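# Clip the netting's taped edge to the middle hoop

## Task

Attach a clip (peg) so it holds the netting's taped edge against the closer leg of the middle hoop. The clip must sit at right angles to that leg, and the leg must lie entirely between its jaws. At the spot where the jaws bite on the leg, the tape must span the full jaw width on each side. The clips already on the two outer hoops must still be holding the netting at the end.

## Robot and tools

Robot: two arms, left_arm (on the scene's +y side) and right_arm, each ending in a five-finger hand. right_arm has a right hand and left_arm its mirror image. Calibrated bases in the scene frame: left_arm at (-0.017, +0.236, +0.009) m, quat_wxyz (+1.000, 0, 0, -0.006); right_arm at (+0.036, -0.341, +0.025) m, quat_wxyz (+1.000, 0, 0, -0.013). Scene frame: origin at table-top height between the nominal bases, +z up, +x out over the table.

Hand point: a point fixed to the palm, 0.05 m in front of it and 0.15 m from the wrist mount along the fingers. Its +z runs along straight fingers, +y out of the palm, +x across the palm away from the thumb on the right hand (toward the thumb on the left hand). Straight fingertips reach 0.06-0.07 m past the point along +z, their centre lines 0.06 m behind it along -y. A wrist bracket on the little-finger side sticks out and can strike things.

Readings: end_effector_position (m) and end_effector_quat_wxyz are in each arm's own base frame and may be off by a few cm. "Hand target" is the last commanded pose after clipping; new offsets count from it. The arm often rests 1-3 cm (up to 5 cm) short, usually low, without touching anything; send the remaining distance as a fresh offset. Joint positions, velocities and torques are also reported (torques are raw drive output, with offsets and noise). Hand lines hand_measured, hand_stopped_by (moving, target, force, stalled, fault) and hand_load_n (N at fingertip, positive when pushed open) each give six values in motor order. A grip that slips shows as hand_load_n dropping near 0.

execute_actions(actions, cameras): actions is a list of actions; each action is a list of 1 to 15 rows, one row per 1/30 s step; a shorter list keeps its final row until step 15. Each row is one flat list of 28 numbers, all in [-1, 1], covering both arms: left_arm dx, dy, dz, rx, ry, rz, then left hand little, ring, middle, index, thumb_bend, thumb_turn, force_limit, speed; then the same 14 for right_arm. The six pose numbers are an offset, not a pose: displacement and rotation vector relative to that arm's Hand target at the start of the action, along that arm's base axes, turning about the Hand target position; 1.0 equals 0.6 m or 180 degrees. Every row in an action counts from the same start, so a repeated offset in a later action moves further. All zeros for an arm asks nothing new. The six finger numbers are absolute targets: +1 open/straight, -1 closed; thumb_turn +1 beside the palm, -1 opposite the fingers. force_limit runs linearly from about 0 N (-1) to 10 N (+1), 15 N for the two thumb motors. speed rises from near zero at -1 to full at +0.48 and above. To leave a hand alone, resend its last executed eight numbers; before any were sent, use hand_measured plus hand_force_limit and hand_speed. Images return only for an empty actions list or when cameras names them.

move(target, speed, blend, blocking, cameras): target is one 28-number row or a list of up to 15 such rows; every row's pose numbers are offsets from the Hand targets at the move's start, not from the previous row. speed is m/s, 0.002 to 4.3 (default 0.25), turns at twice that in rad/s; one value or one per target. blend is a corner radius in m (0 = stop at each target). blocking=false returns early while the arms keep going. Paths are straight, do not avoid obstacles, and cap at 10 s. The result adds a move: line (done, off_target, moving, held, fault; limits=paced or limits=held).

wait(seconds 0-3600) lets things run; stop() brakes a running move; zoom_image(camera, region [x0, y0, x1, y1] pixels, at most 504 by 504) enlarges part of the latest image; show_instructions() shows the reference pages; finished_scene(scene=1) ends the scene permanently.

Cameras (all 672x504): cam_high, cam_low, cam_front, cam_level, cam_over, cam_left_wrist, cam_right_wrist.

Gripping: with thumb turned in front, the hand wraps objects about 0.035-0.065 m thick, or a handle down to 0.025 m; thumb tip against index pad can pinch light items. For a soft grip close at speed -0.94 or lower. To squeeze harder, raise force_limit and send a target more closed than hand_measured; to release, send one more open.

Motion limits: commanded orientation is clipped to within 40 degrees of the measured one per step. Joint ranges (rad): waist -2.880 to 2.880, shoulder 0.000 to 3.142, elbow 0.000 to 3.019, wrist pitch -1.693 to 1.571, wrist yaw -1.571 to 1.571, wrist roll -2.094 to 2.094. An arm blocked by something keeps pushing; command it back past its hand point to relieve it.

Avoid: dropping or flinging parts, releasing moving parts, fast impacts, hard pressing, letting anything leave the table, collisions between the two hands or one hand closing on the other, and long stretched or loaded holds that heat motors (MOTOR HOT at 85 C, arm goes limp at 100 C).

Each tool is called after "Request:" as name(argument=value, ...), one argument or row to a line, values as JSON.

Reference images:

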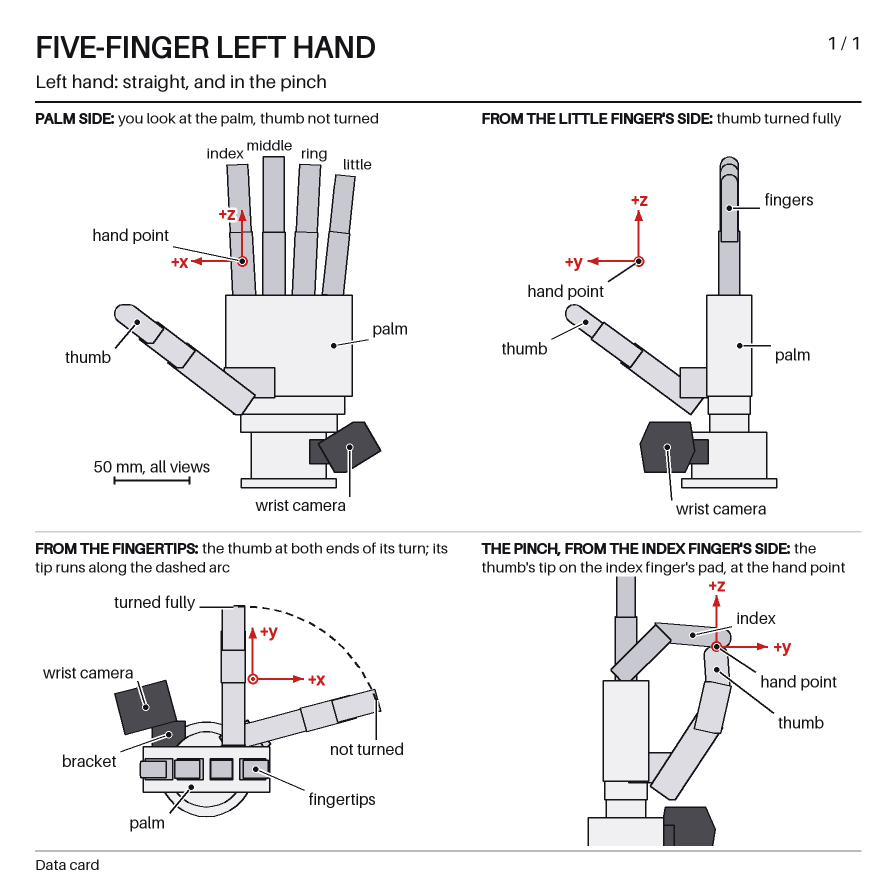

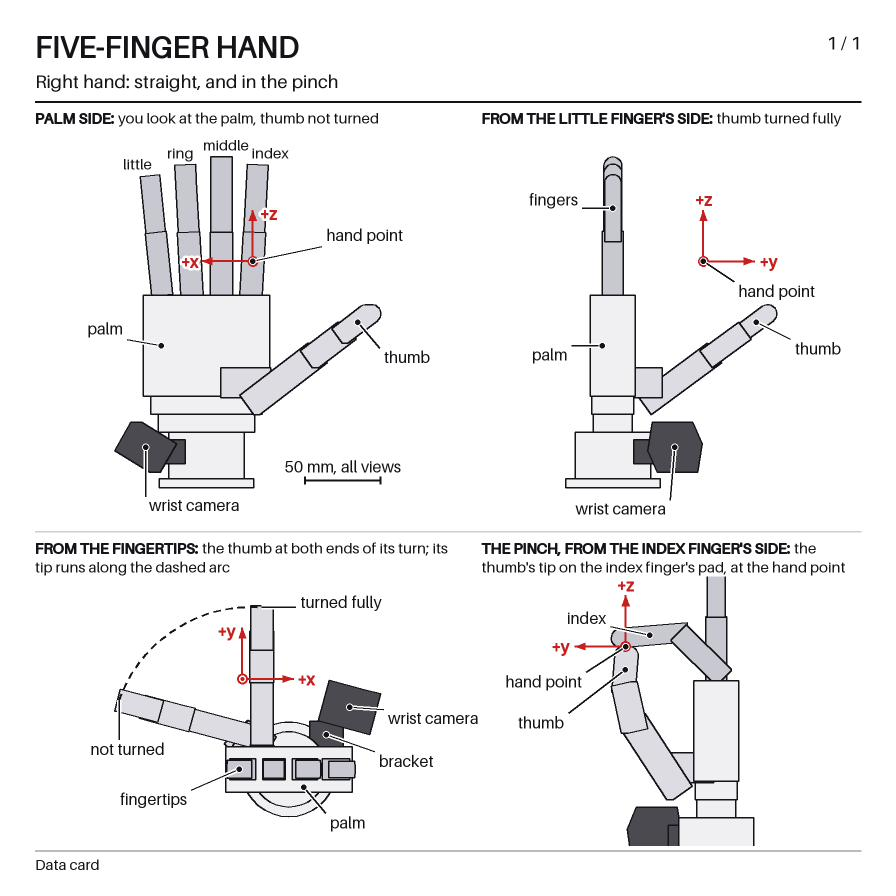

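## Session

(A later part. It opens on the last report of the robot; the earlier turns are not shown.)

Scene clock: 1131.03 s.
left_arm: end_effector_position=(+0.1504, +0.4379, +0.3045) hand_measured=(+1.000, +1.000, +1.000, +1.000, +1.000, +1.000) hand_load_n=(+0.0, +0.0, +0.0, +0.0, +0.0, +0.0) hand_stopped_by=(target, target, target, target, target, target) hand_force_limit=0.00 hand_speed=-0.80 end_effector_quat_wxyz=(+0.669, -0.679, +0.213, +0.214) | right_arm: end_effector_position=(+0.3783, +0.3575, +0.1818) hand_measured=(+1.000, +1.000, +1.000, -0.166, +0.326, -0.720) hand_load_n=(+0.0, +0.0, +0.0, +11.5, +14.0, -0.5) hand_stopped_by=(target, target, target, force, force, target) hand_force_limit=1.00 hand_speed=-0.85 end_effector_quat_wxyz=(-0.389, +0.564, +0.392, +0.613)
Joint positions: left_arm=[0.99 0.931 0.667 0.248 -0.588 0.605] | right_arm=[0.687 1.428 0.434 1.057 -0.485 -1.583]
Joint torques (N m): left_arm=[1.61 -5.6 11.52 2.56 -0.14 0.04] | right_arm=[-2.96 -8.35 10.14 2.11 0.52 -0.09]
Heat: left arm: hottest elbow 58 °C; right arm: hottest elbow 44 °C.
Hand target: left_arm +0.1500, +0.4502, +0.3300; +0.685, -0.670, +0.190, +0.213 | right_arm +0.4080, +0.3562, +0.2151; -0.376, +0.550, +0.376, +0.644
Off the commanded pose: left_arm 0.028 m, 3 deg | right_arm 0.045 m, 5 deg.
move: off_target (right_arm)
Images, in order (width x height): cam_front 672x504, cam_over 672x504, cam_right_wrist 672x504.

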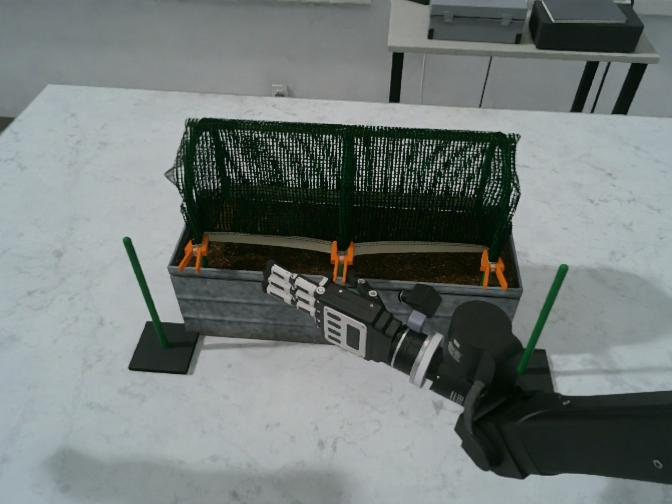

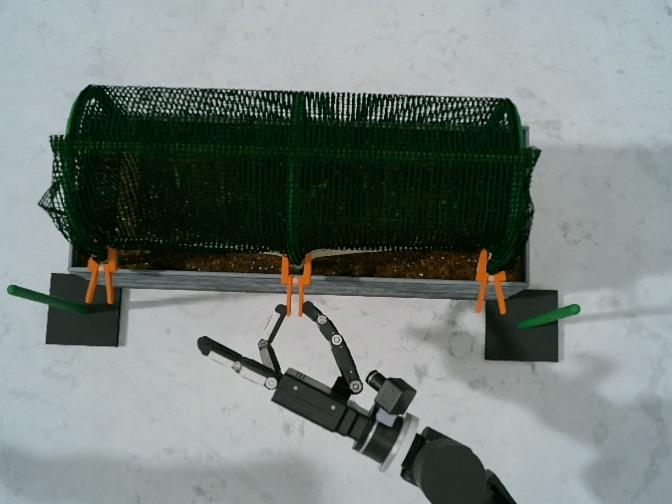

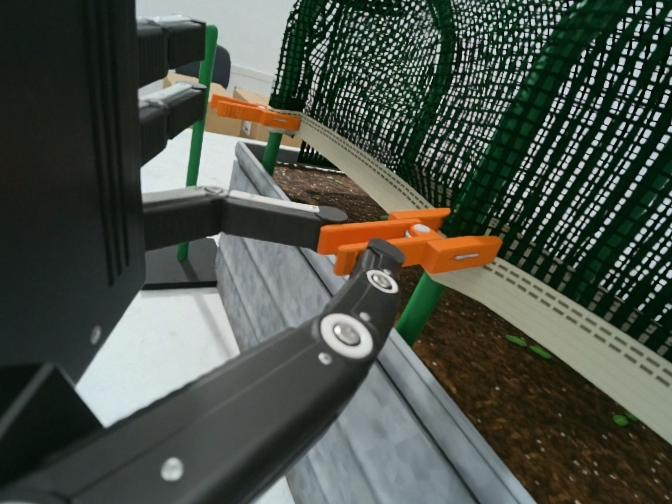

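Request:
move(
  target=[0,0,0,0,0,0,1,1,1,1,1,1,0,-0.8,0.007,0.0,0.0090,0,0,0,1,1,1,-0.18,0.10,-0.72,1.0,-0.85],
  speed=0.04,
  cameras=["cam_over","cam_front","cam_right_wrist"],
)

Request:
zoom_image(
  camera="cam_over",
  region=[270, 240, 320, 320],
)

Request:
zoom_image(
  camera="cam_front",
  region=[320, 230, 370, 290],
)

Request:
zoom_image(
  camera="cam_right_wrist",
  region=[320, 180, 520, 330],
)

Scene clock: 1141.97 s.
left_arm: end_effector_position=(+0.1504, +0.4379, +0.3045) hand_measured=(+1.000, +1.000, +1.000, +1.000, +1.000, +1.000) hand_load_n=(+0.0, +0.0, +0.0, +0.0, +0.0, +0.0) hand_stopped_by=(target, target, target, target, target, target) hand_force_limit=0.00 hand_speed=-0.80 end_effector_quat_wxyz=(+0.669, -0.679, +0.213, +0.214) | right_arm: end_effector_position=(+0.3795, +0.3570, +0.1820) hand_measured=(+1.000, +1.000, +1.000, -0.166, +0.326, -0.720) hand_load_n=(+0.0, +0.0, +0.0, +12.0, +13.5, -0.5) hand_stopped_by=(target, target, target, force, force, target) hand_force_limit=1.00 hand_speed=-0.85 end_effector_quat_wxyz=(-0.391, +0.568, +0.393, +0.609)
Joint positions: left_arm=[0.99 0.931 0.667 0.248 -0.588 0.605] | right_arm=[0.681 1.419 0.439 1.033 -0.494 -1.58]
Joint torques (N m): left_arm=[1.61 -5.66 11.54 2.55 -0.14 0.05] | right_arm=[-3.08 -8.59 10.71 2.19 0.58 -0.11]
Heat: left arm: hottest elbow 59 °C; right arm: hottest elbow 45 °C.
Hand target: left_arm +0.1500, +0.4502, +0.3300; +0.685, -0.670, +0.190, +0.213 | right_arm +0.4123, +0.3562, +0.2205; -0.376, +0.550, +0.376, +0.644
Off the commanded pose: left_arm 0.028 m, 3 deg | right_arm 0.051 m, 5 deg.
move: off_target (right_arm)
Images, in order (width x height): cam_front 672x504, cam_over 672x504, cam_right_wrist 672x504.

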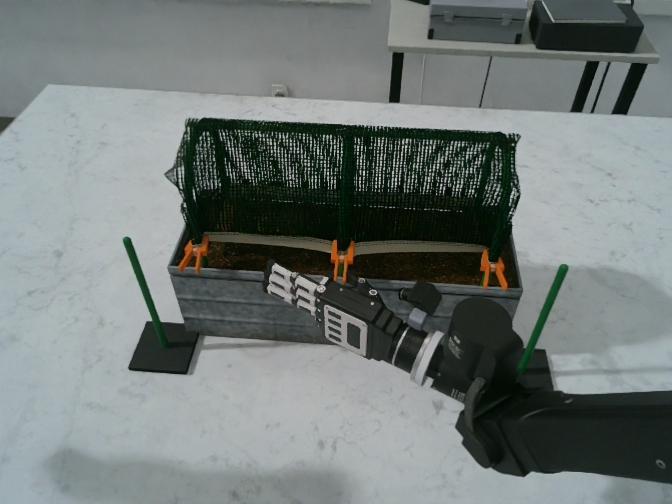

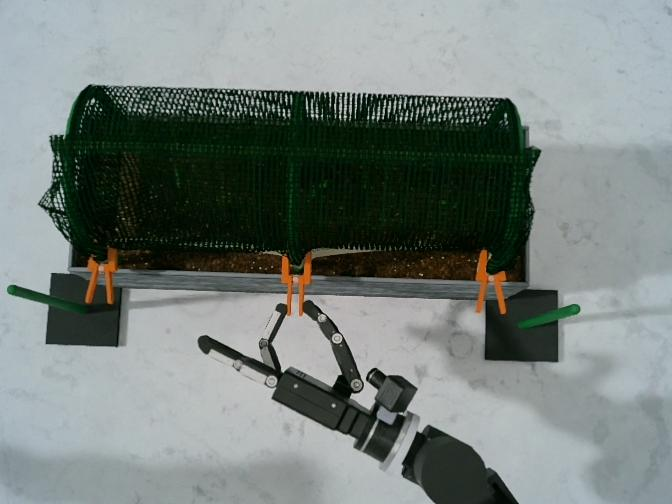

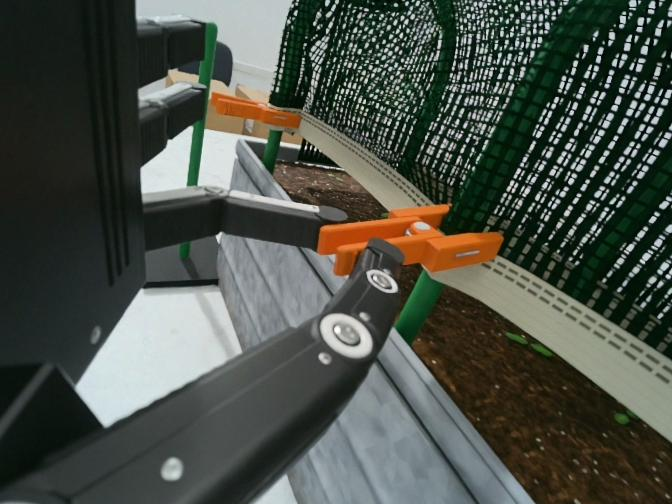

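Scaled by 6.300.

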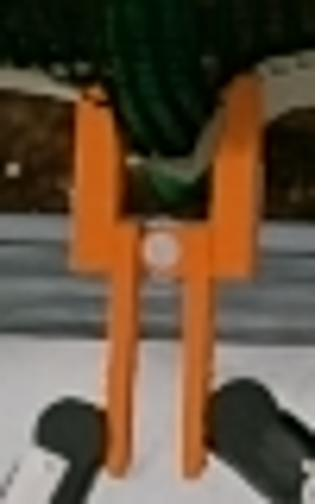

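Scaled by 8.400.

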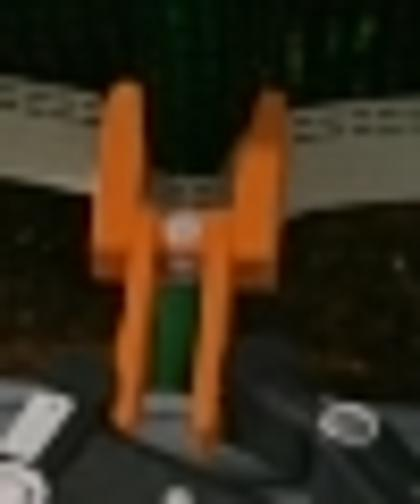

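Scaled by 2.520.

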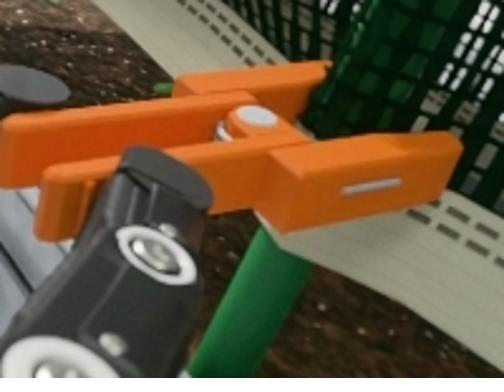

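Request:
move(
  target=[
    [0,0,0,0,0,0,1,1,1,1,1,1,0,-0.8,-0.045,0.010,-0.032,0,0,0,1,1,1,-0.18,0.10,-0.72,1.0,-0.85],
    [0,0,0,0,0,0,1,1,1,1,1,1,0,-0.8,-0.159,0.0205,-0.0345,0,0,0,1,1,1,-0.18,0.10,-0.72,1.0,-0.85],
    [0,0,0,0,0,0,1,1,1,1,1,1,0,-0.8,-0.0785,0.0205,-0.0345,0,0,0,1,1,1,-0.18,0.10,-0.72,1.0,-0.85],
  ],
  speed=[0.05,0.08,0.08],
  blend=[0.005,0,0],
  cameras=["cam_over","cam_front","cam_right_wrist"],
)

Request:
zoom_image(
  camera="cam_over",
  region=[270, 250, 320, 330],
)

Request:
zoom_image(
  camera="cam_front",
  region=[320, 230, 370, 290],
)

Request:
zoom_image(
  camera="cam_right_wrist",
  region=[320, 180, 520, 330],
)

Scene clock: 1160.07 s.
left_arm: end_effector_position=(+0.1504, +0.4379, +0.3045) hand_measured=(+1.000, +1.000, +1.000, +1.000, +1.000, +1.000) hand_load_n=(+0.0, +0.0, +0.0, +0.0, +0.0, +0.0) hand_stopped_by=(target, target, target, target, target, target) hand_force_limit=0.00 hand_speed=-0.80 end_effector_quat_wxyz=(+0.669, -0.679, +0.213, +0.214) | right_arm: end_effector_position=(+0.3520, +0.3606, +0.1766) hand_measured=(+1.000, +1.000, +1.000, -0.166, +0.326, -0.720) hand_load_n=(+0.0, +0.0, +0.0, +13.0, +13.0, +0.0) hand_stopped_by=(target, target, target, force, force, target) hand_force_limit=1.00 hand_speed=-0.85 end_effector_quat_wxyz=(-0.373, +0.569, +0.385, +0.624)
Joint positions: left_arm=[0.99 0.931 0.667 0.248 -0.588 0.605] | right_arm=[0.779 1.405 0.381 1.083 -0.354 -1.606]
Joint torques (N m): left_arm=[1.61 -5.66 11.54 2.56 -0.14 0.05] | right_arm=[-1.26 -5.89 8.57 3.75 -0.11 -0.03]
Heat: left arm: hottest elbow 59 °C; right arm: hottest elbow 44 °C.
Hand target: left_arm +0.1500, +0.4502, +0.3300; +0.685, -0.670, +0.190, +0.213 | right_arm +0.3652, +0.3684, +0.1999; -0.376, +0.550, +0.376, +0.644
Off the commanded pose: left_arm 0.028 m, 3 deg | right_arm 0.028 m, 3 deg.
move: off_target (right_arm)
Images, in order (width x height): cam_front 672x504, cam_over 672x504, cam_right_wrist 672x504.

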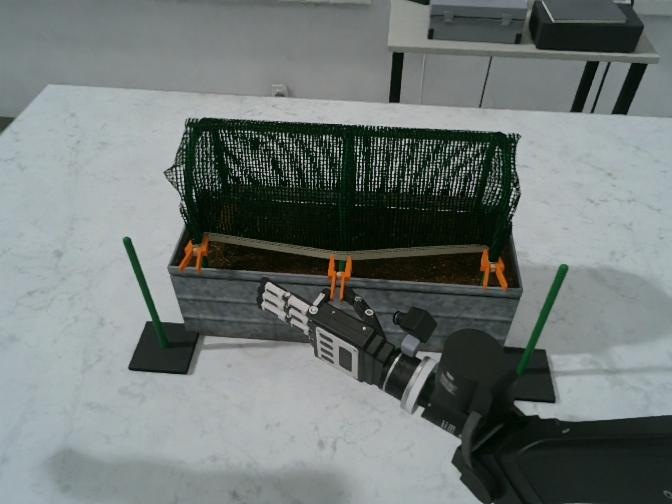

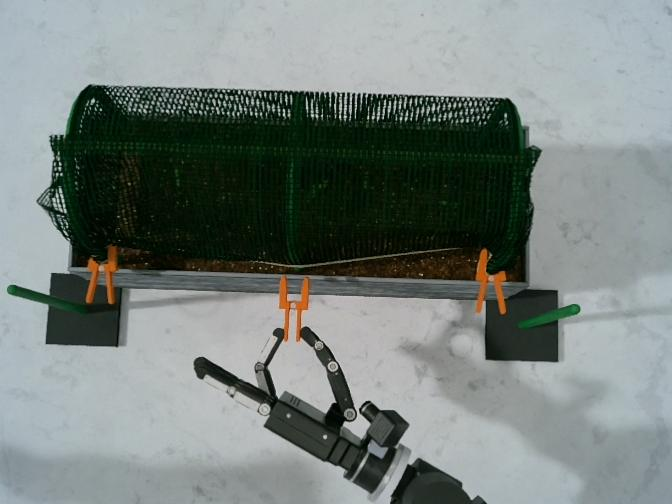

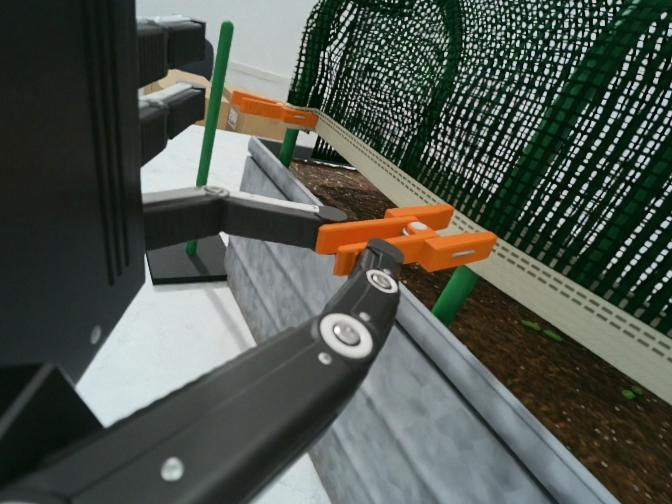

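Scaled by 6.300.

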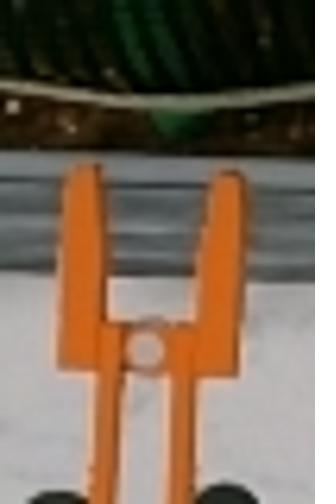

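Scaled by 8.400.

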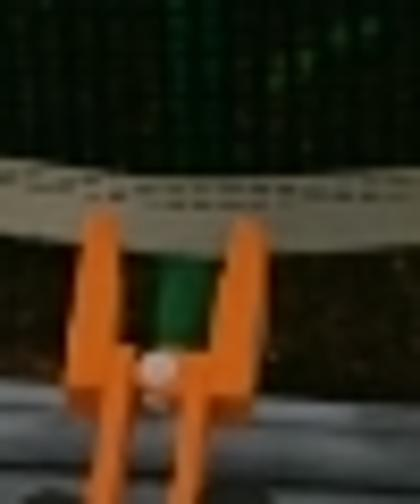

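Scaled by 2.520.

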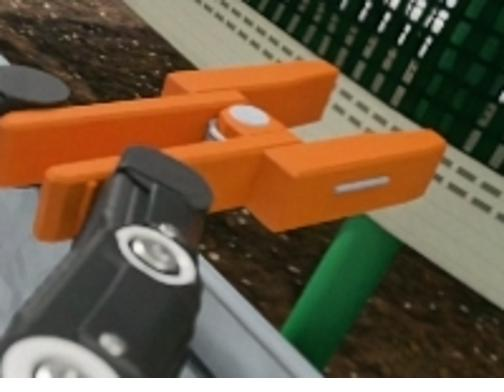

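Request:
move(
  target=[
    [0,0,0,0,0,0,1,1,1,1,1,1,0,-0.8,-0.08,-0.001,0.006,0,0.0583,0,1,1,1,-0.18,0.10,-0.72,1.0,-0.85],
    [0,0,0,0,0,0,1,1,1,1,1,1,0,-0.8,-0.002,-0.001,0.006,0,0.0583,0,1,1,1,-0.18,0.10,-0.72,1.0,-0.85],
  ],
  speed=0.08,
  cameras=["cam_over","cam_front","cam_right_wrist"],
)

Request:
zoom_image(
  camera="cam_over",
  region=[270, 250, 320, 330],
)

Request:
zoom_image(
  camera="cam_front",
  region=[320, 230, 370, 290],
)

Request:
zoom_image(
  camera="cam_right_wrist",
  region=[320, 180, 520, 330],
)

Scene clock: 1177.83 s.
left_arm: end_effector_position=(+0.1504, +0.4379, +0.3045) hand_measured=(+1.000, +1.000, +1.000, +1.000, +1.000, +1.000) hand_load_n=(-0.5, +0.0, +0.0, +0.0, +0.0, -0.5) hand_stopped_by=(target, target, target, target, target, target) hand_force_limit=0.00 hand_speed=-0.80 end_effector_quat_wxyz=(+0.669, -0.679, +0.213, +0.214) | right_arm: end_effector_position=(+0.3490, +0.3582, +0.1799) hand_measured=(+1.000, +1.000, +1.000, -0.166, +0.326, -0.720) hand_load_n=(+0.0, +0.0, +0.5, +13.0, +13.5, +0.0) hand_stopped_by=(target, target, target, force, force, target) hand_force_limit=1.00 hand_speed=-0.85 end_effector_quat_wxyz=(-0.404, +0.622, +0.348, +0.574)
Joint positions: left_arm=[0.99 0.931 0.667 0.248 -0.588 0.605] | right_arm=[0.773 1.279 0.41 0.854 -0.35 -1.473]
Joint torques (N m): left_arm=[1.61 -5.66 11.52 2.56 -0.14 0.05] | right_arm=[-1.2 -5.13 10.06 3.07 -0.12 -0.02]
Heat: left arm: hottest elbow 59 °C; right arm: hottest elbow 43 °C.
Hand target: left_arm +0.1500, +0.4502, +0.3300; +0.685, -0.670, +0.190, +0.213 | right_arm +0.3640, +0.3678, +0.2033; -0.409, +0.606, +0.340, +0.591
Off the commanded pose: left_arm 0.028 m, 3 deg | right_arm 0.030 m, 3 deg.
move: off_target (right_arm)
Images, in order (width x height): cam_front 672x504, cam_over 672x504, cam_right_wrist 672x504.

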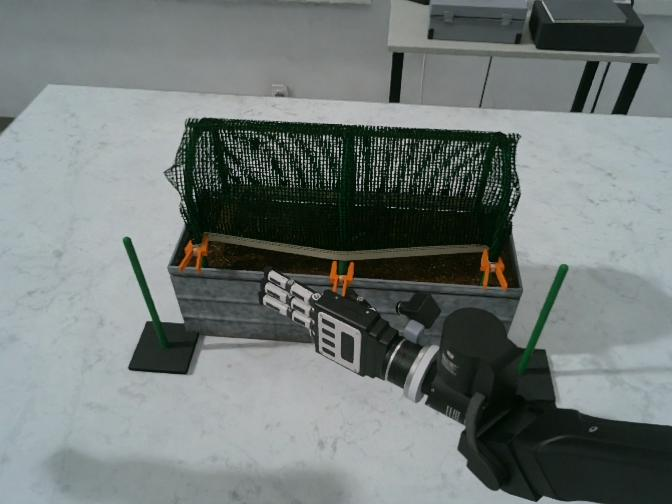

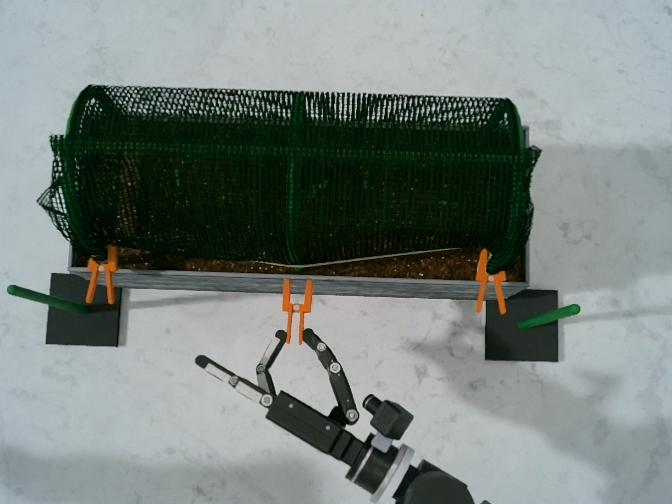

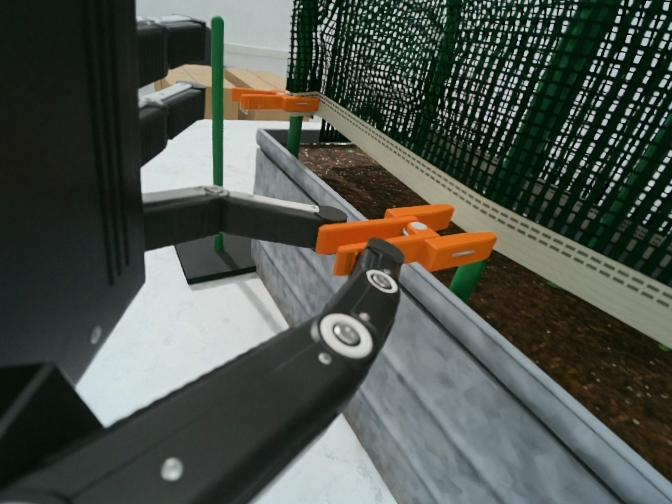

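Scaled by 6.300.

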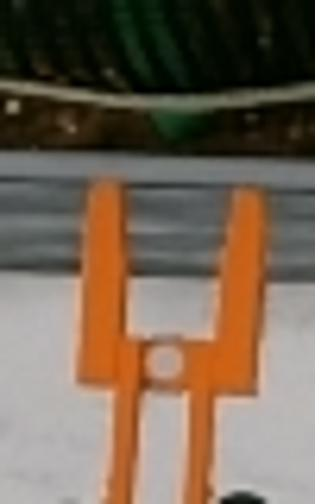

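Scaled by 8.400.

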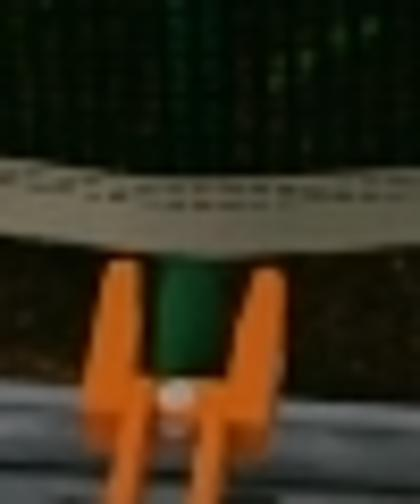

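Scaled by 2.520.

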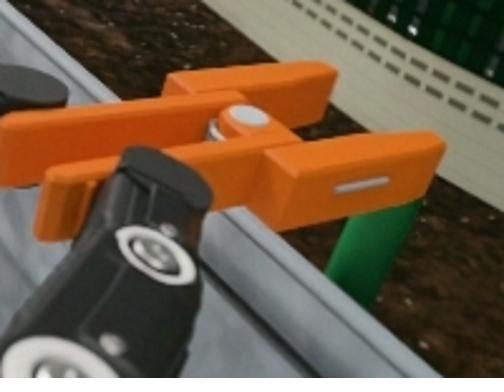

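Request:
move(
  target=[
    [0,0,0,0,0,0,1,1,1,1,1,1,0,-0.8,-0.08,0.0042,0.003,0,0,0,1,1,1,-0.18,0.10,-0.72,1.0,-0.85],
    [0,0,0,0,0,0,1,1,1,1,1,1,0,-0.8,0.008,0.0042,0.003,0,0,0,1,1,1,-0.18,0.10,-0.72,1.0,-0.85],
  ],
  speed=0.08,
  cameras=["cam_over","cam_front","cam_right_wrist"],
)

Request:
zoom_image(
  camera="cam_over",
  region=[270, 250, 320, 330],
)

Request:
zoom_image(
  camera="cam_front",
  region=[320, 230, 370, 290],
)

Request:
zoom_image(
  camera="cam_right_wrist",
  region=[320, 180, 520, 330],
)

Scene clock: 1189.83 s.
left_arm: end_effector_position=(+0.1504, +0.4379, +0.3045) hand_measured=(+1.000, +1.000, +1.000, +1.000, +1.000, +1.000) hand_load_n=(+0.0, -0.5, +0.0, +0.0, +0.0, +0.0) hand_stopped_by=(target, target, target, target, target, target) hand_force_limit=0.00 hand_speed=-0.80 end_effector_quat_wxyz=(+0.669, -0.679, +0.213, +0.214) | right_arm: end_effector_position=(+0.3538, +0.3610, +0.1811) hand_measured=(+1.000, +1.000, +1.000, -0.166, +0.326, -0.720) hand_load_n=(+0.0, +0.0, +0.0, +13.0, +13.0, +0.0) hand_stopped_by=(target, target, target, force, force, target) hand_force_limit=1.00 hand_speed=-0.85 end_effector_quat_wxyz=(-0.404, +0.622, +0.347, +0.573)
Joint positions: left_arm=[0.99 0.931 0.667 0.248 -0.588 0.605] | right_arm=[0.768 1.29 0.425 0.847 -0.354 -1.472]
Joint torques (N m): left_arm=[1.61 -5.66 11.52 2.56 -0.14 0.05] | right_arm=[-1.26 -5.42 10.07 3.15 -0.12 -0.01]
Heat: left arm: hottest elbow 59 °C; right arm: hottest elbow 43 °C.
Hand target: left_arm +0.1500, +0.4502, +0.3300; +0.685, -0.670, +0.190, +0.213 | right_arm +0.3688, +0.3704, +0.2055; -0.409, +0.606, +0.340, +0.591
Off the commanded pose: left_arm 0.028 m, 3 deg | right_arm 0.030 m, 3 deg.
move: off_target (right_arm)
Images, in order (width x height): cam_front 672x504, cam_over 672x504, cam_right_wrist 672x504.

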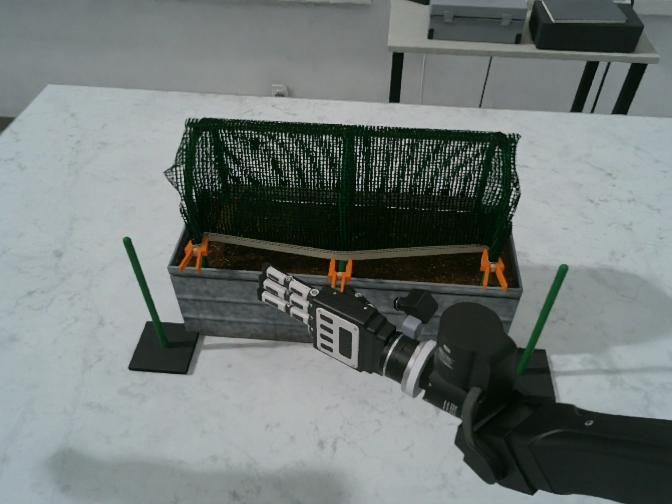

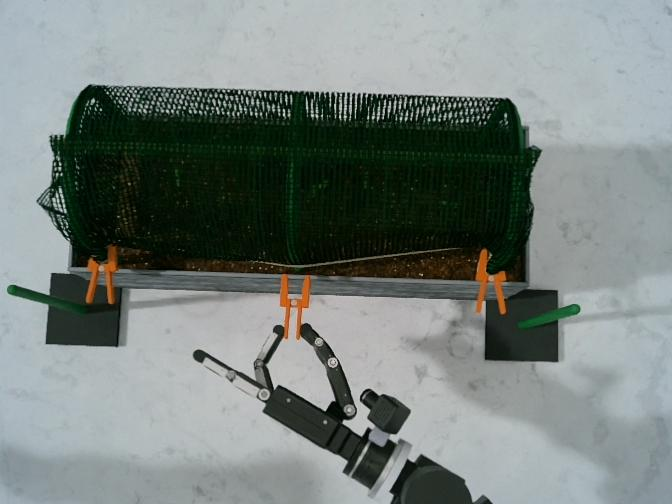

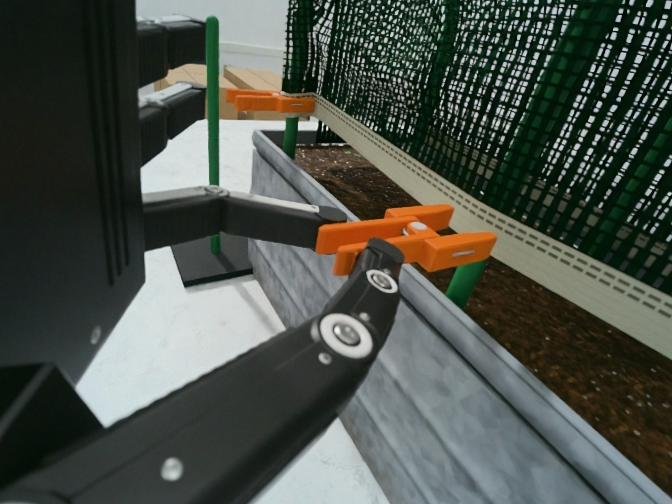

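Scaled by 6.300.

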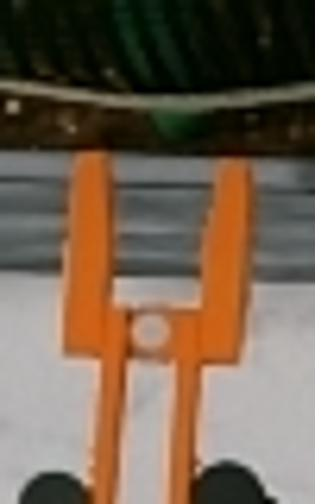

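Scaled by 8.400.

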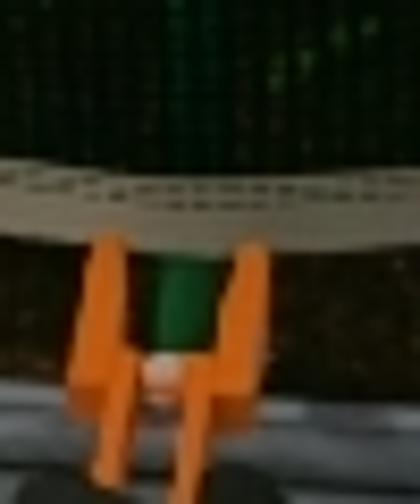

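Scaled by 2.520.

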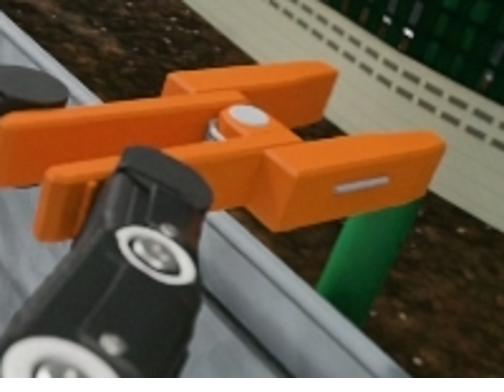

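Request:
move(
  target=[0,0,0,0,0,0,1,1,1,1,1,1,0,-0.8,0.0333,-0.0037,0.005,0,0,0,1,1,1,-0.18,0.10,-0.72,1.0,-0.85],
  speed=0.06,
  cameras=["cam_over","cam_front","cam_right_wrist"],
)

Request:
zoom_image(
  camera="cam_over",
  region=[270, 240, 320, 320],
)

Request:
zoom_image(
  camera="cam_front",
  region=[320, 230, 370, 290],
)

Request:
zoom_image(
  camera="cam_right_wrist",
  region=[320, 180, 520, 330],
)

Scene clock: 1195.90 s.
left_arm: end_effector_position=(+0.1504, +0.4379, +0.3045) hand_measured=(+1.000, +1.000, +1.000, +1.000, +1.000, +1.000) hand_load_n=(+0.0, +0.0, +0.0, +0.0, +0.0, +0.0) hand_stopped_by=(target, target, target, target, target, target) hand_force_limit=0.00 hand_speed=-0.80 end_effector_quat_wxyz=(+0.669, -0.679, +0.213, +0.214) | right_arm: end_effector_position=(+0.3693, +0.3607, +0.1832) hand_measured=(+1.000, +1.000, +1.000, -0.166, +0.326, -0.720) hand_load_n=(+0.0, -0.5, +0.0, +13.0, +12.5, -0.5) hand_stopped_by=(target, target, target, force, force, target) hand_force_limit=1.00 hand_speed=-0.85 end_effector_quat_wxyz=(-0.408, +0.621, +0.348, +0.571)
Joint positions: left_arm=[0.99 0.931 0.667 0.248 -0.588 0.605] | right_arm=[0.727 1.317 0.455 0.847 -0.405 -1.468]
Joint torques (N m): left_arm=[1.61 -5.6 11.52 2.56 -0.14 0.04] | right_arm=[-1.67 -5.83 10.52 2.82 0.02 -0.04]
Heat: left arm: hottest elbow 59 °C; right arm: hottest elbow 43 °C.
Hand target: left_arm +0.1500, +0.4502, +0.3300; +0.685, -0.670, +0.190, +0.213 | right_arm +0.3888, +0.3682, +0.2085; -0.409, +0.606, +0.340, +0.591
Off the commanded pose: left_arm 0.028 m, 3 deg | right_arm 0.033 m, 3 deg.
move: off_target (right_arm)
Images, in order (width x height): cam_front 672x504, cam_over 672x504, cam_right_wrist 672x504.

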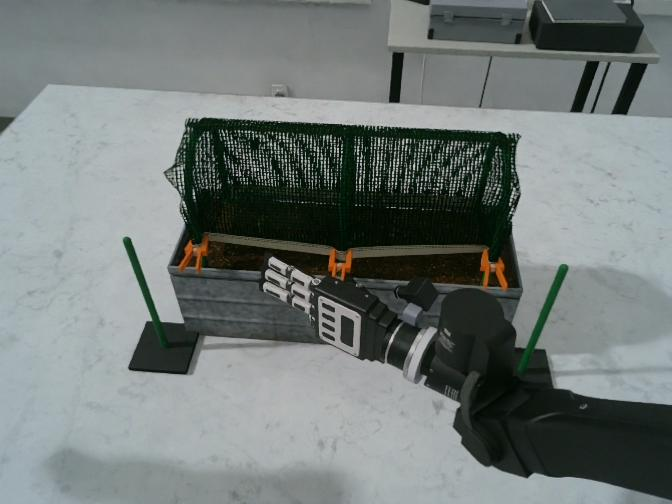

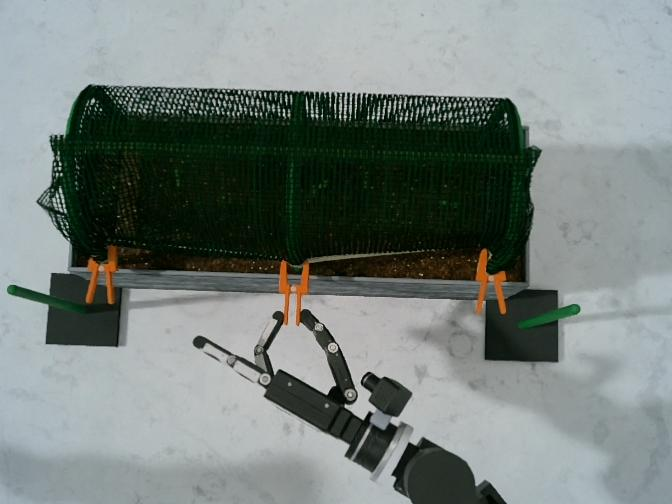

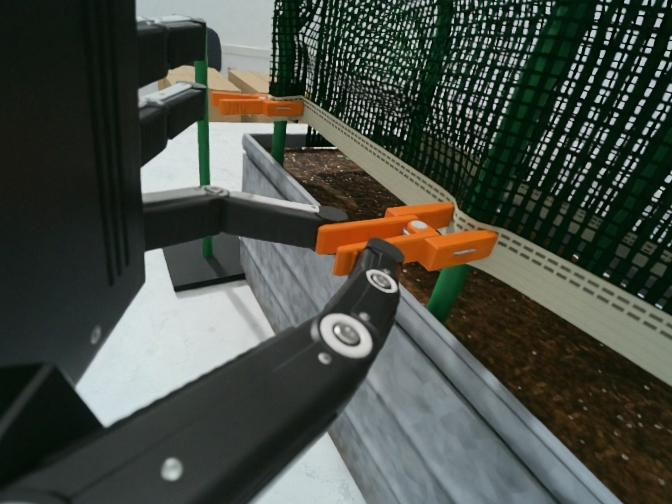

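Scaled by 6.300.

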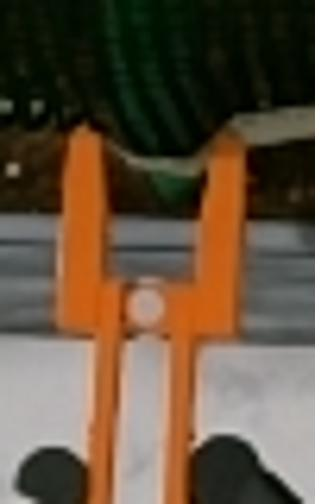

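Scaled by 8.400.

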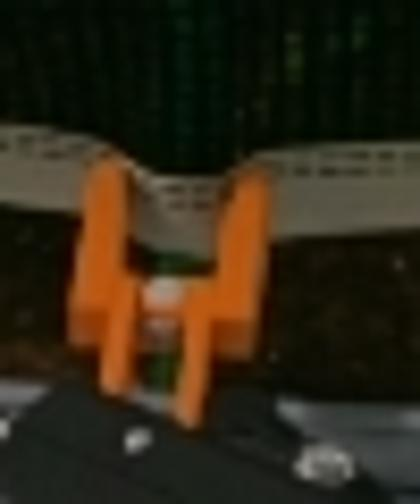

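Scaled by 2.520.

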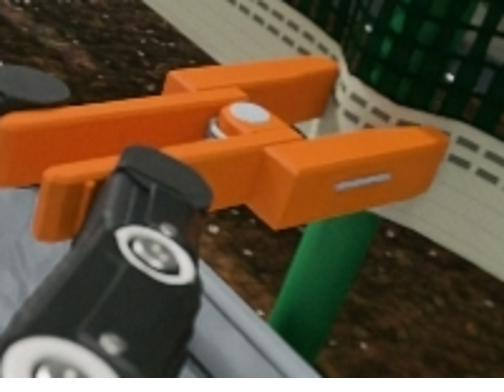

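Request:
move(
  target=[0,0,0,0,0,0,1,1,1,1,1,1,0,-0.8,0.0133,-0.0055,0.003,0,0,0,1,1,1,-0.18,0.10,-0.72,1.0,-0.85],
  speed=0.06,
  cameras=["cam_over","cam_front","cam_right_wrist"],
)

Request:
zoom_image(
  camera="cam_over",
  region=[270, 240, 320, 320],
)

Request:
zoom_image(
  camera="cam_front",
  region=[320, 230, 370, 290],
)

Request:
zoom_image(
  camera="cam_right_wrist",
  region=[320, 180, 520, 330],
)

Scene clock: 1203.03 s.
left_arm: end_effector_position=(+0.1504, +0.4379, +0.3045) hand_measured=(+1.000, +1.000, +1.000, +1.000, +1.000, +1.000) hand_load_n=(+0.0, +0.0, +0.0, -0.5, +0.0, +0.0) hand_stopped_by=(target, target, target, target, target, target) hand_force_limit=0.00 hand_speed=-0.80 end_effector_quat_wxyz=(+0.669, -0.679, +0.213, +0.214) | right_arm: end_effector_position=(+0.3739, +0.3596, +0.1853) hand_measured=(+1.000, +1.000, +1.000, -0.166, +0.326, -0.720) hand_load_n=(+0.0, +0.0, +0.0, +12.5, +12.5, +0.0) hand_stopped_by=(target, target, target, force, force, target) hand_force_limit=1.00 hand_speed=-0.85 end_effector_quat_wxyz=(-0.412, +0.618, +0.350, +0.570)
Joint positions: left_arm=[0.99 0.931 0.667 0.248 -0.588 0.605] | right_arm=[0.709 1.321 0.464 0.847 -0.431 -1.464]
Joint torques (N m): left_arm=[1.61 -5.66 11.52 2.58 -0.14 0.05] | right_arm=[-2.02 -5.71 10.74 2.54 0.14 -0.06]
Heat: left arm: hottest elbow 59 °C; right arm: hottest elbow 43 °C.
Hand target: left_arm +0.1500, +0.4502, +0.3300; +0.685, -0.670, +0.190, +0.213 | right_arm +0.3967, +0.3649, +0.2101; -0.409, +0.606, +0.340, +0.591
Off the commanded pose: left_arm 0.028 m, 3 deg | right_arm 0.034 m, 3 deg.
move: off_target (right_arm)
Images, in order (width x height): cam_front 672x504, cam_over 672x504, cam_right_wrist 672x504.

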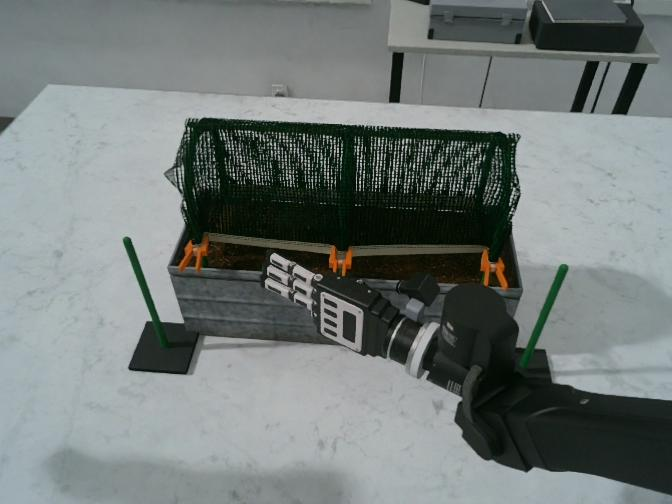

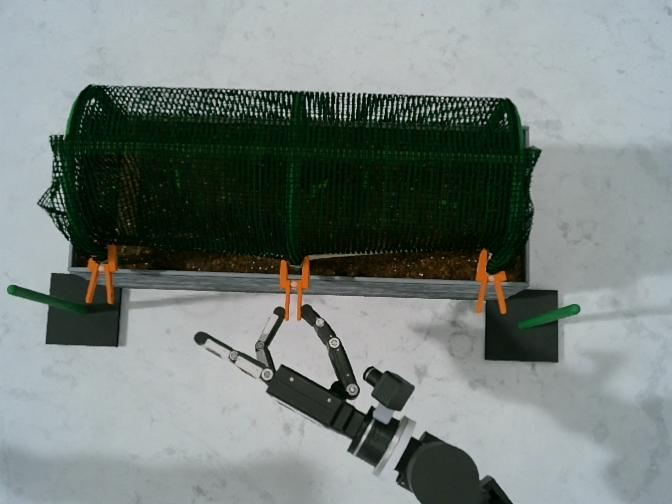

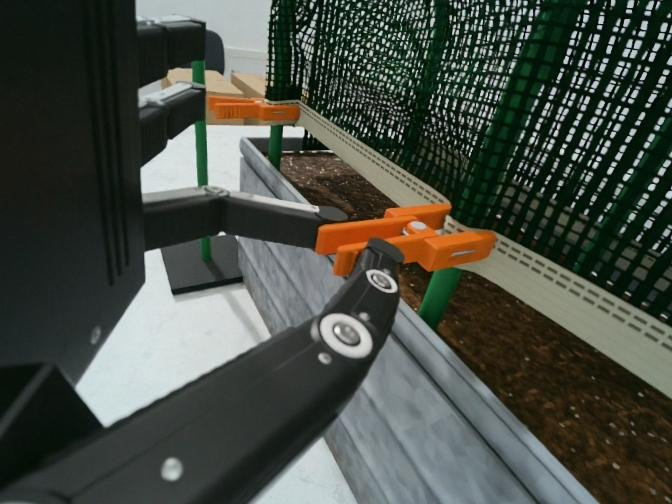

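Scaled by 6.300.

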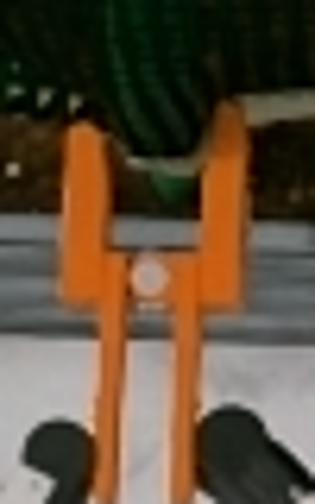

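Scaled by 8.400.

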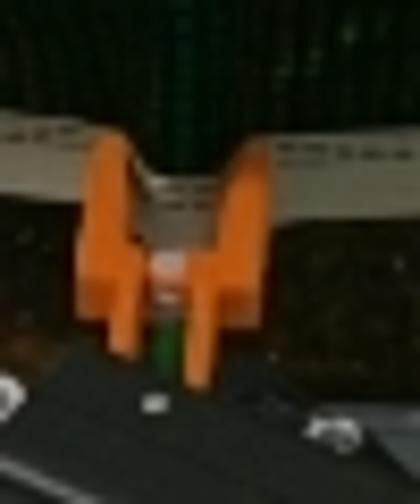

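Scaled by 2.520.

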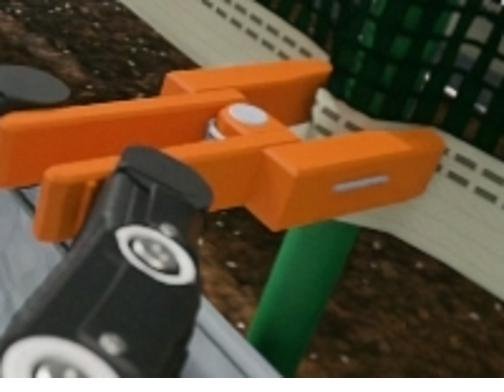

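Request:
move(
  target=[0,0,0,0,0,0,1,1,1,1,1,1,0,-0.8,0.0125,-0.0067,0.0,0,0,0,1,1,1,-0.18,0.10,-0.72,1.0,-0.85],
  speed=0.06,
  cameras=["cam_over","cam_front","cam_right_wrist"],
)

Request:
zoom_image(
  camera="cam_over",
  region=[270, 240, 320, 320],
)

Request:
zoom_image(
  camera="cam_front",
  region=[320, 230, 370, 290],
)

Request:
zoom_image(
  camera="cam_right_wrist",
  region=[320, 180, 520, 330],
)

Scene clock: 1215.50 s.
left_arm: end_effector_position=(+0.1504, +0.4379, +0.3045) hand_measured=(+1.000, +1.000, +1.000, +1.000, +1.000, +1.000) hand_load_n=(+0.0, +0.0, +0.0, +0.0, +0.0, -0.5) hand_stopped_by=(target, target, target, target, target, target) hand_force_limit=0.00 hand_speed=-0.80 end_effector_quat_wxyz=(+0.669, -0.679, +0.213, +0.214) | right_arm: end_effector_position=(+0.3757, +0.3583, +0.1833) hand_measured=(+1.000, +1.000, +1.000, -0.166, +0.326, -0.720) hand_load_n=(+0.0, +0.0, +0.0, +12.5, +12.5, -0.5) hand_stopped_by=(target, target, target, force, force, target) hand_force_limit=1.00 hand_speed=-0.85 end_effector_quat_wxyz=(-0.417, +0.618, +0.353, +0.565)
Joint positions: left_arm=[0.99 0.931 0.667 0.248 -0.588 0.605] | right_arm=[0.694 1.327 0.466 0.847 -0.46 -1.46]
Joint torques (N m): left_arm=[1.61 -5.6 11.52 2.56 -0.14 0.05] | right_arm=[-2.61 -5.77 11.07 2.55 0.36 -0.08]
Heat: left arm: hottest elbow 59 °C; right arm: hottest elbow 45 °C.
Hand target: left_arm +0.1500, +0.4502, +0.3300; +0.685, -0.670, +0.190, +0.213 | right_arm +0.4042, +0.3610, +0.2102; -0.409, +0.606, +0.340, +0.591
Off the commanded pose: left_arm 0.028 m, 3 deg | right_arm 0.039 m, 4 deg.
move: off_target (right_arm)
Images, in order (width x height): cam_front 672x504, cam_over 672x504, cam_right_wrist 672x504.

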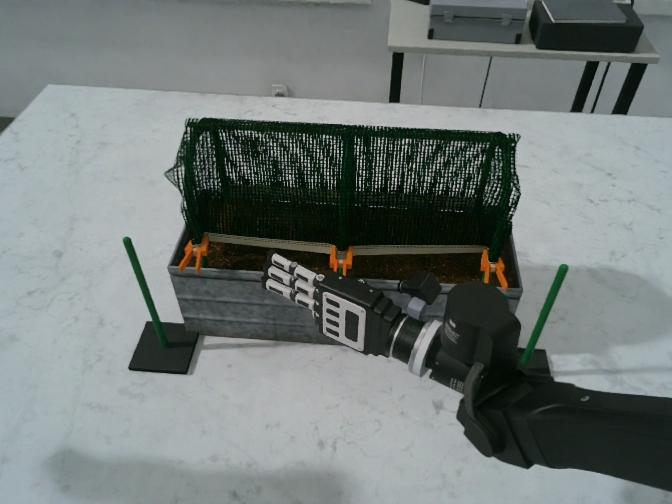

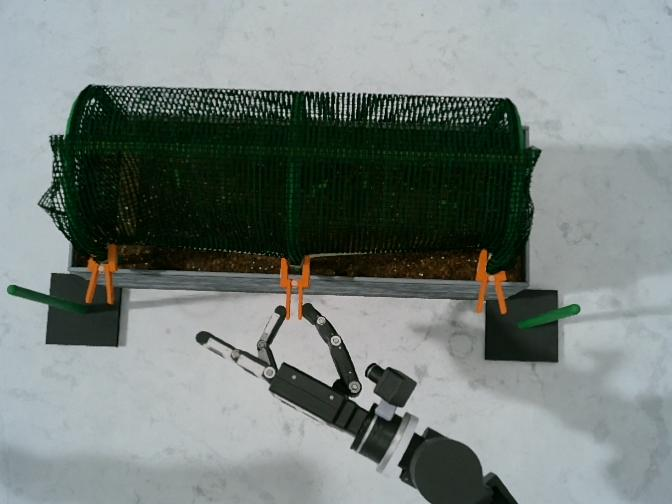

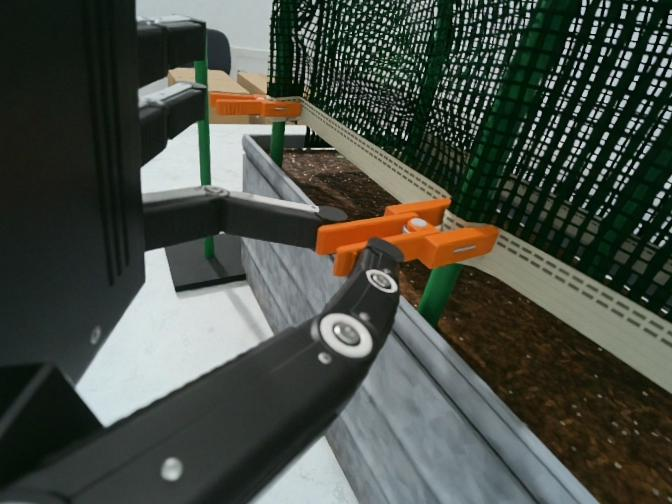

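Scaled by 6.300.

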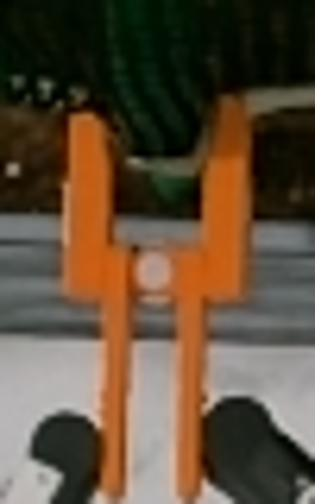

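Scaled by 8.400.

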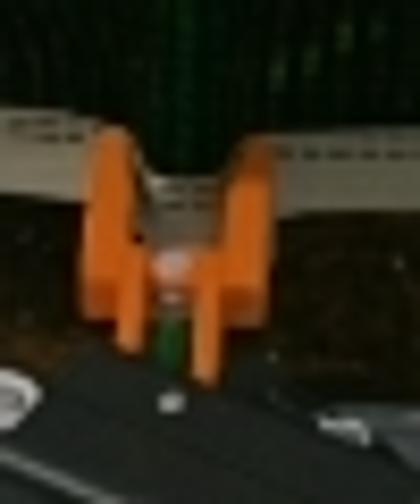

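Scaled by 2.520.

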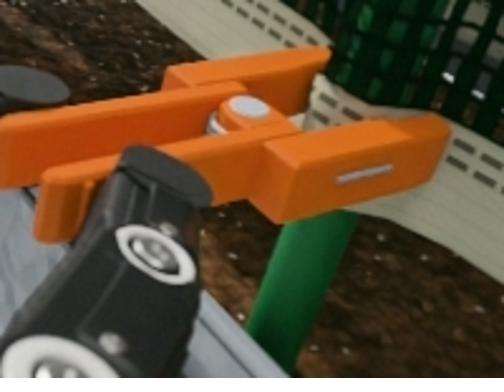

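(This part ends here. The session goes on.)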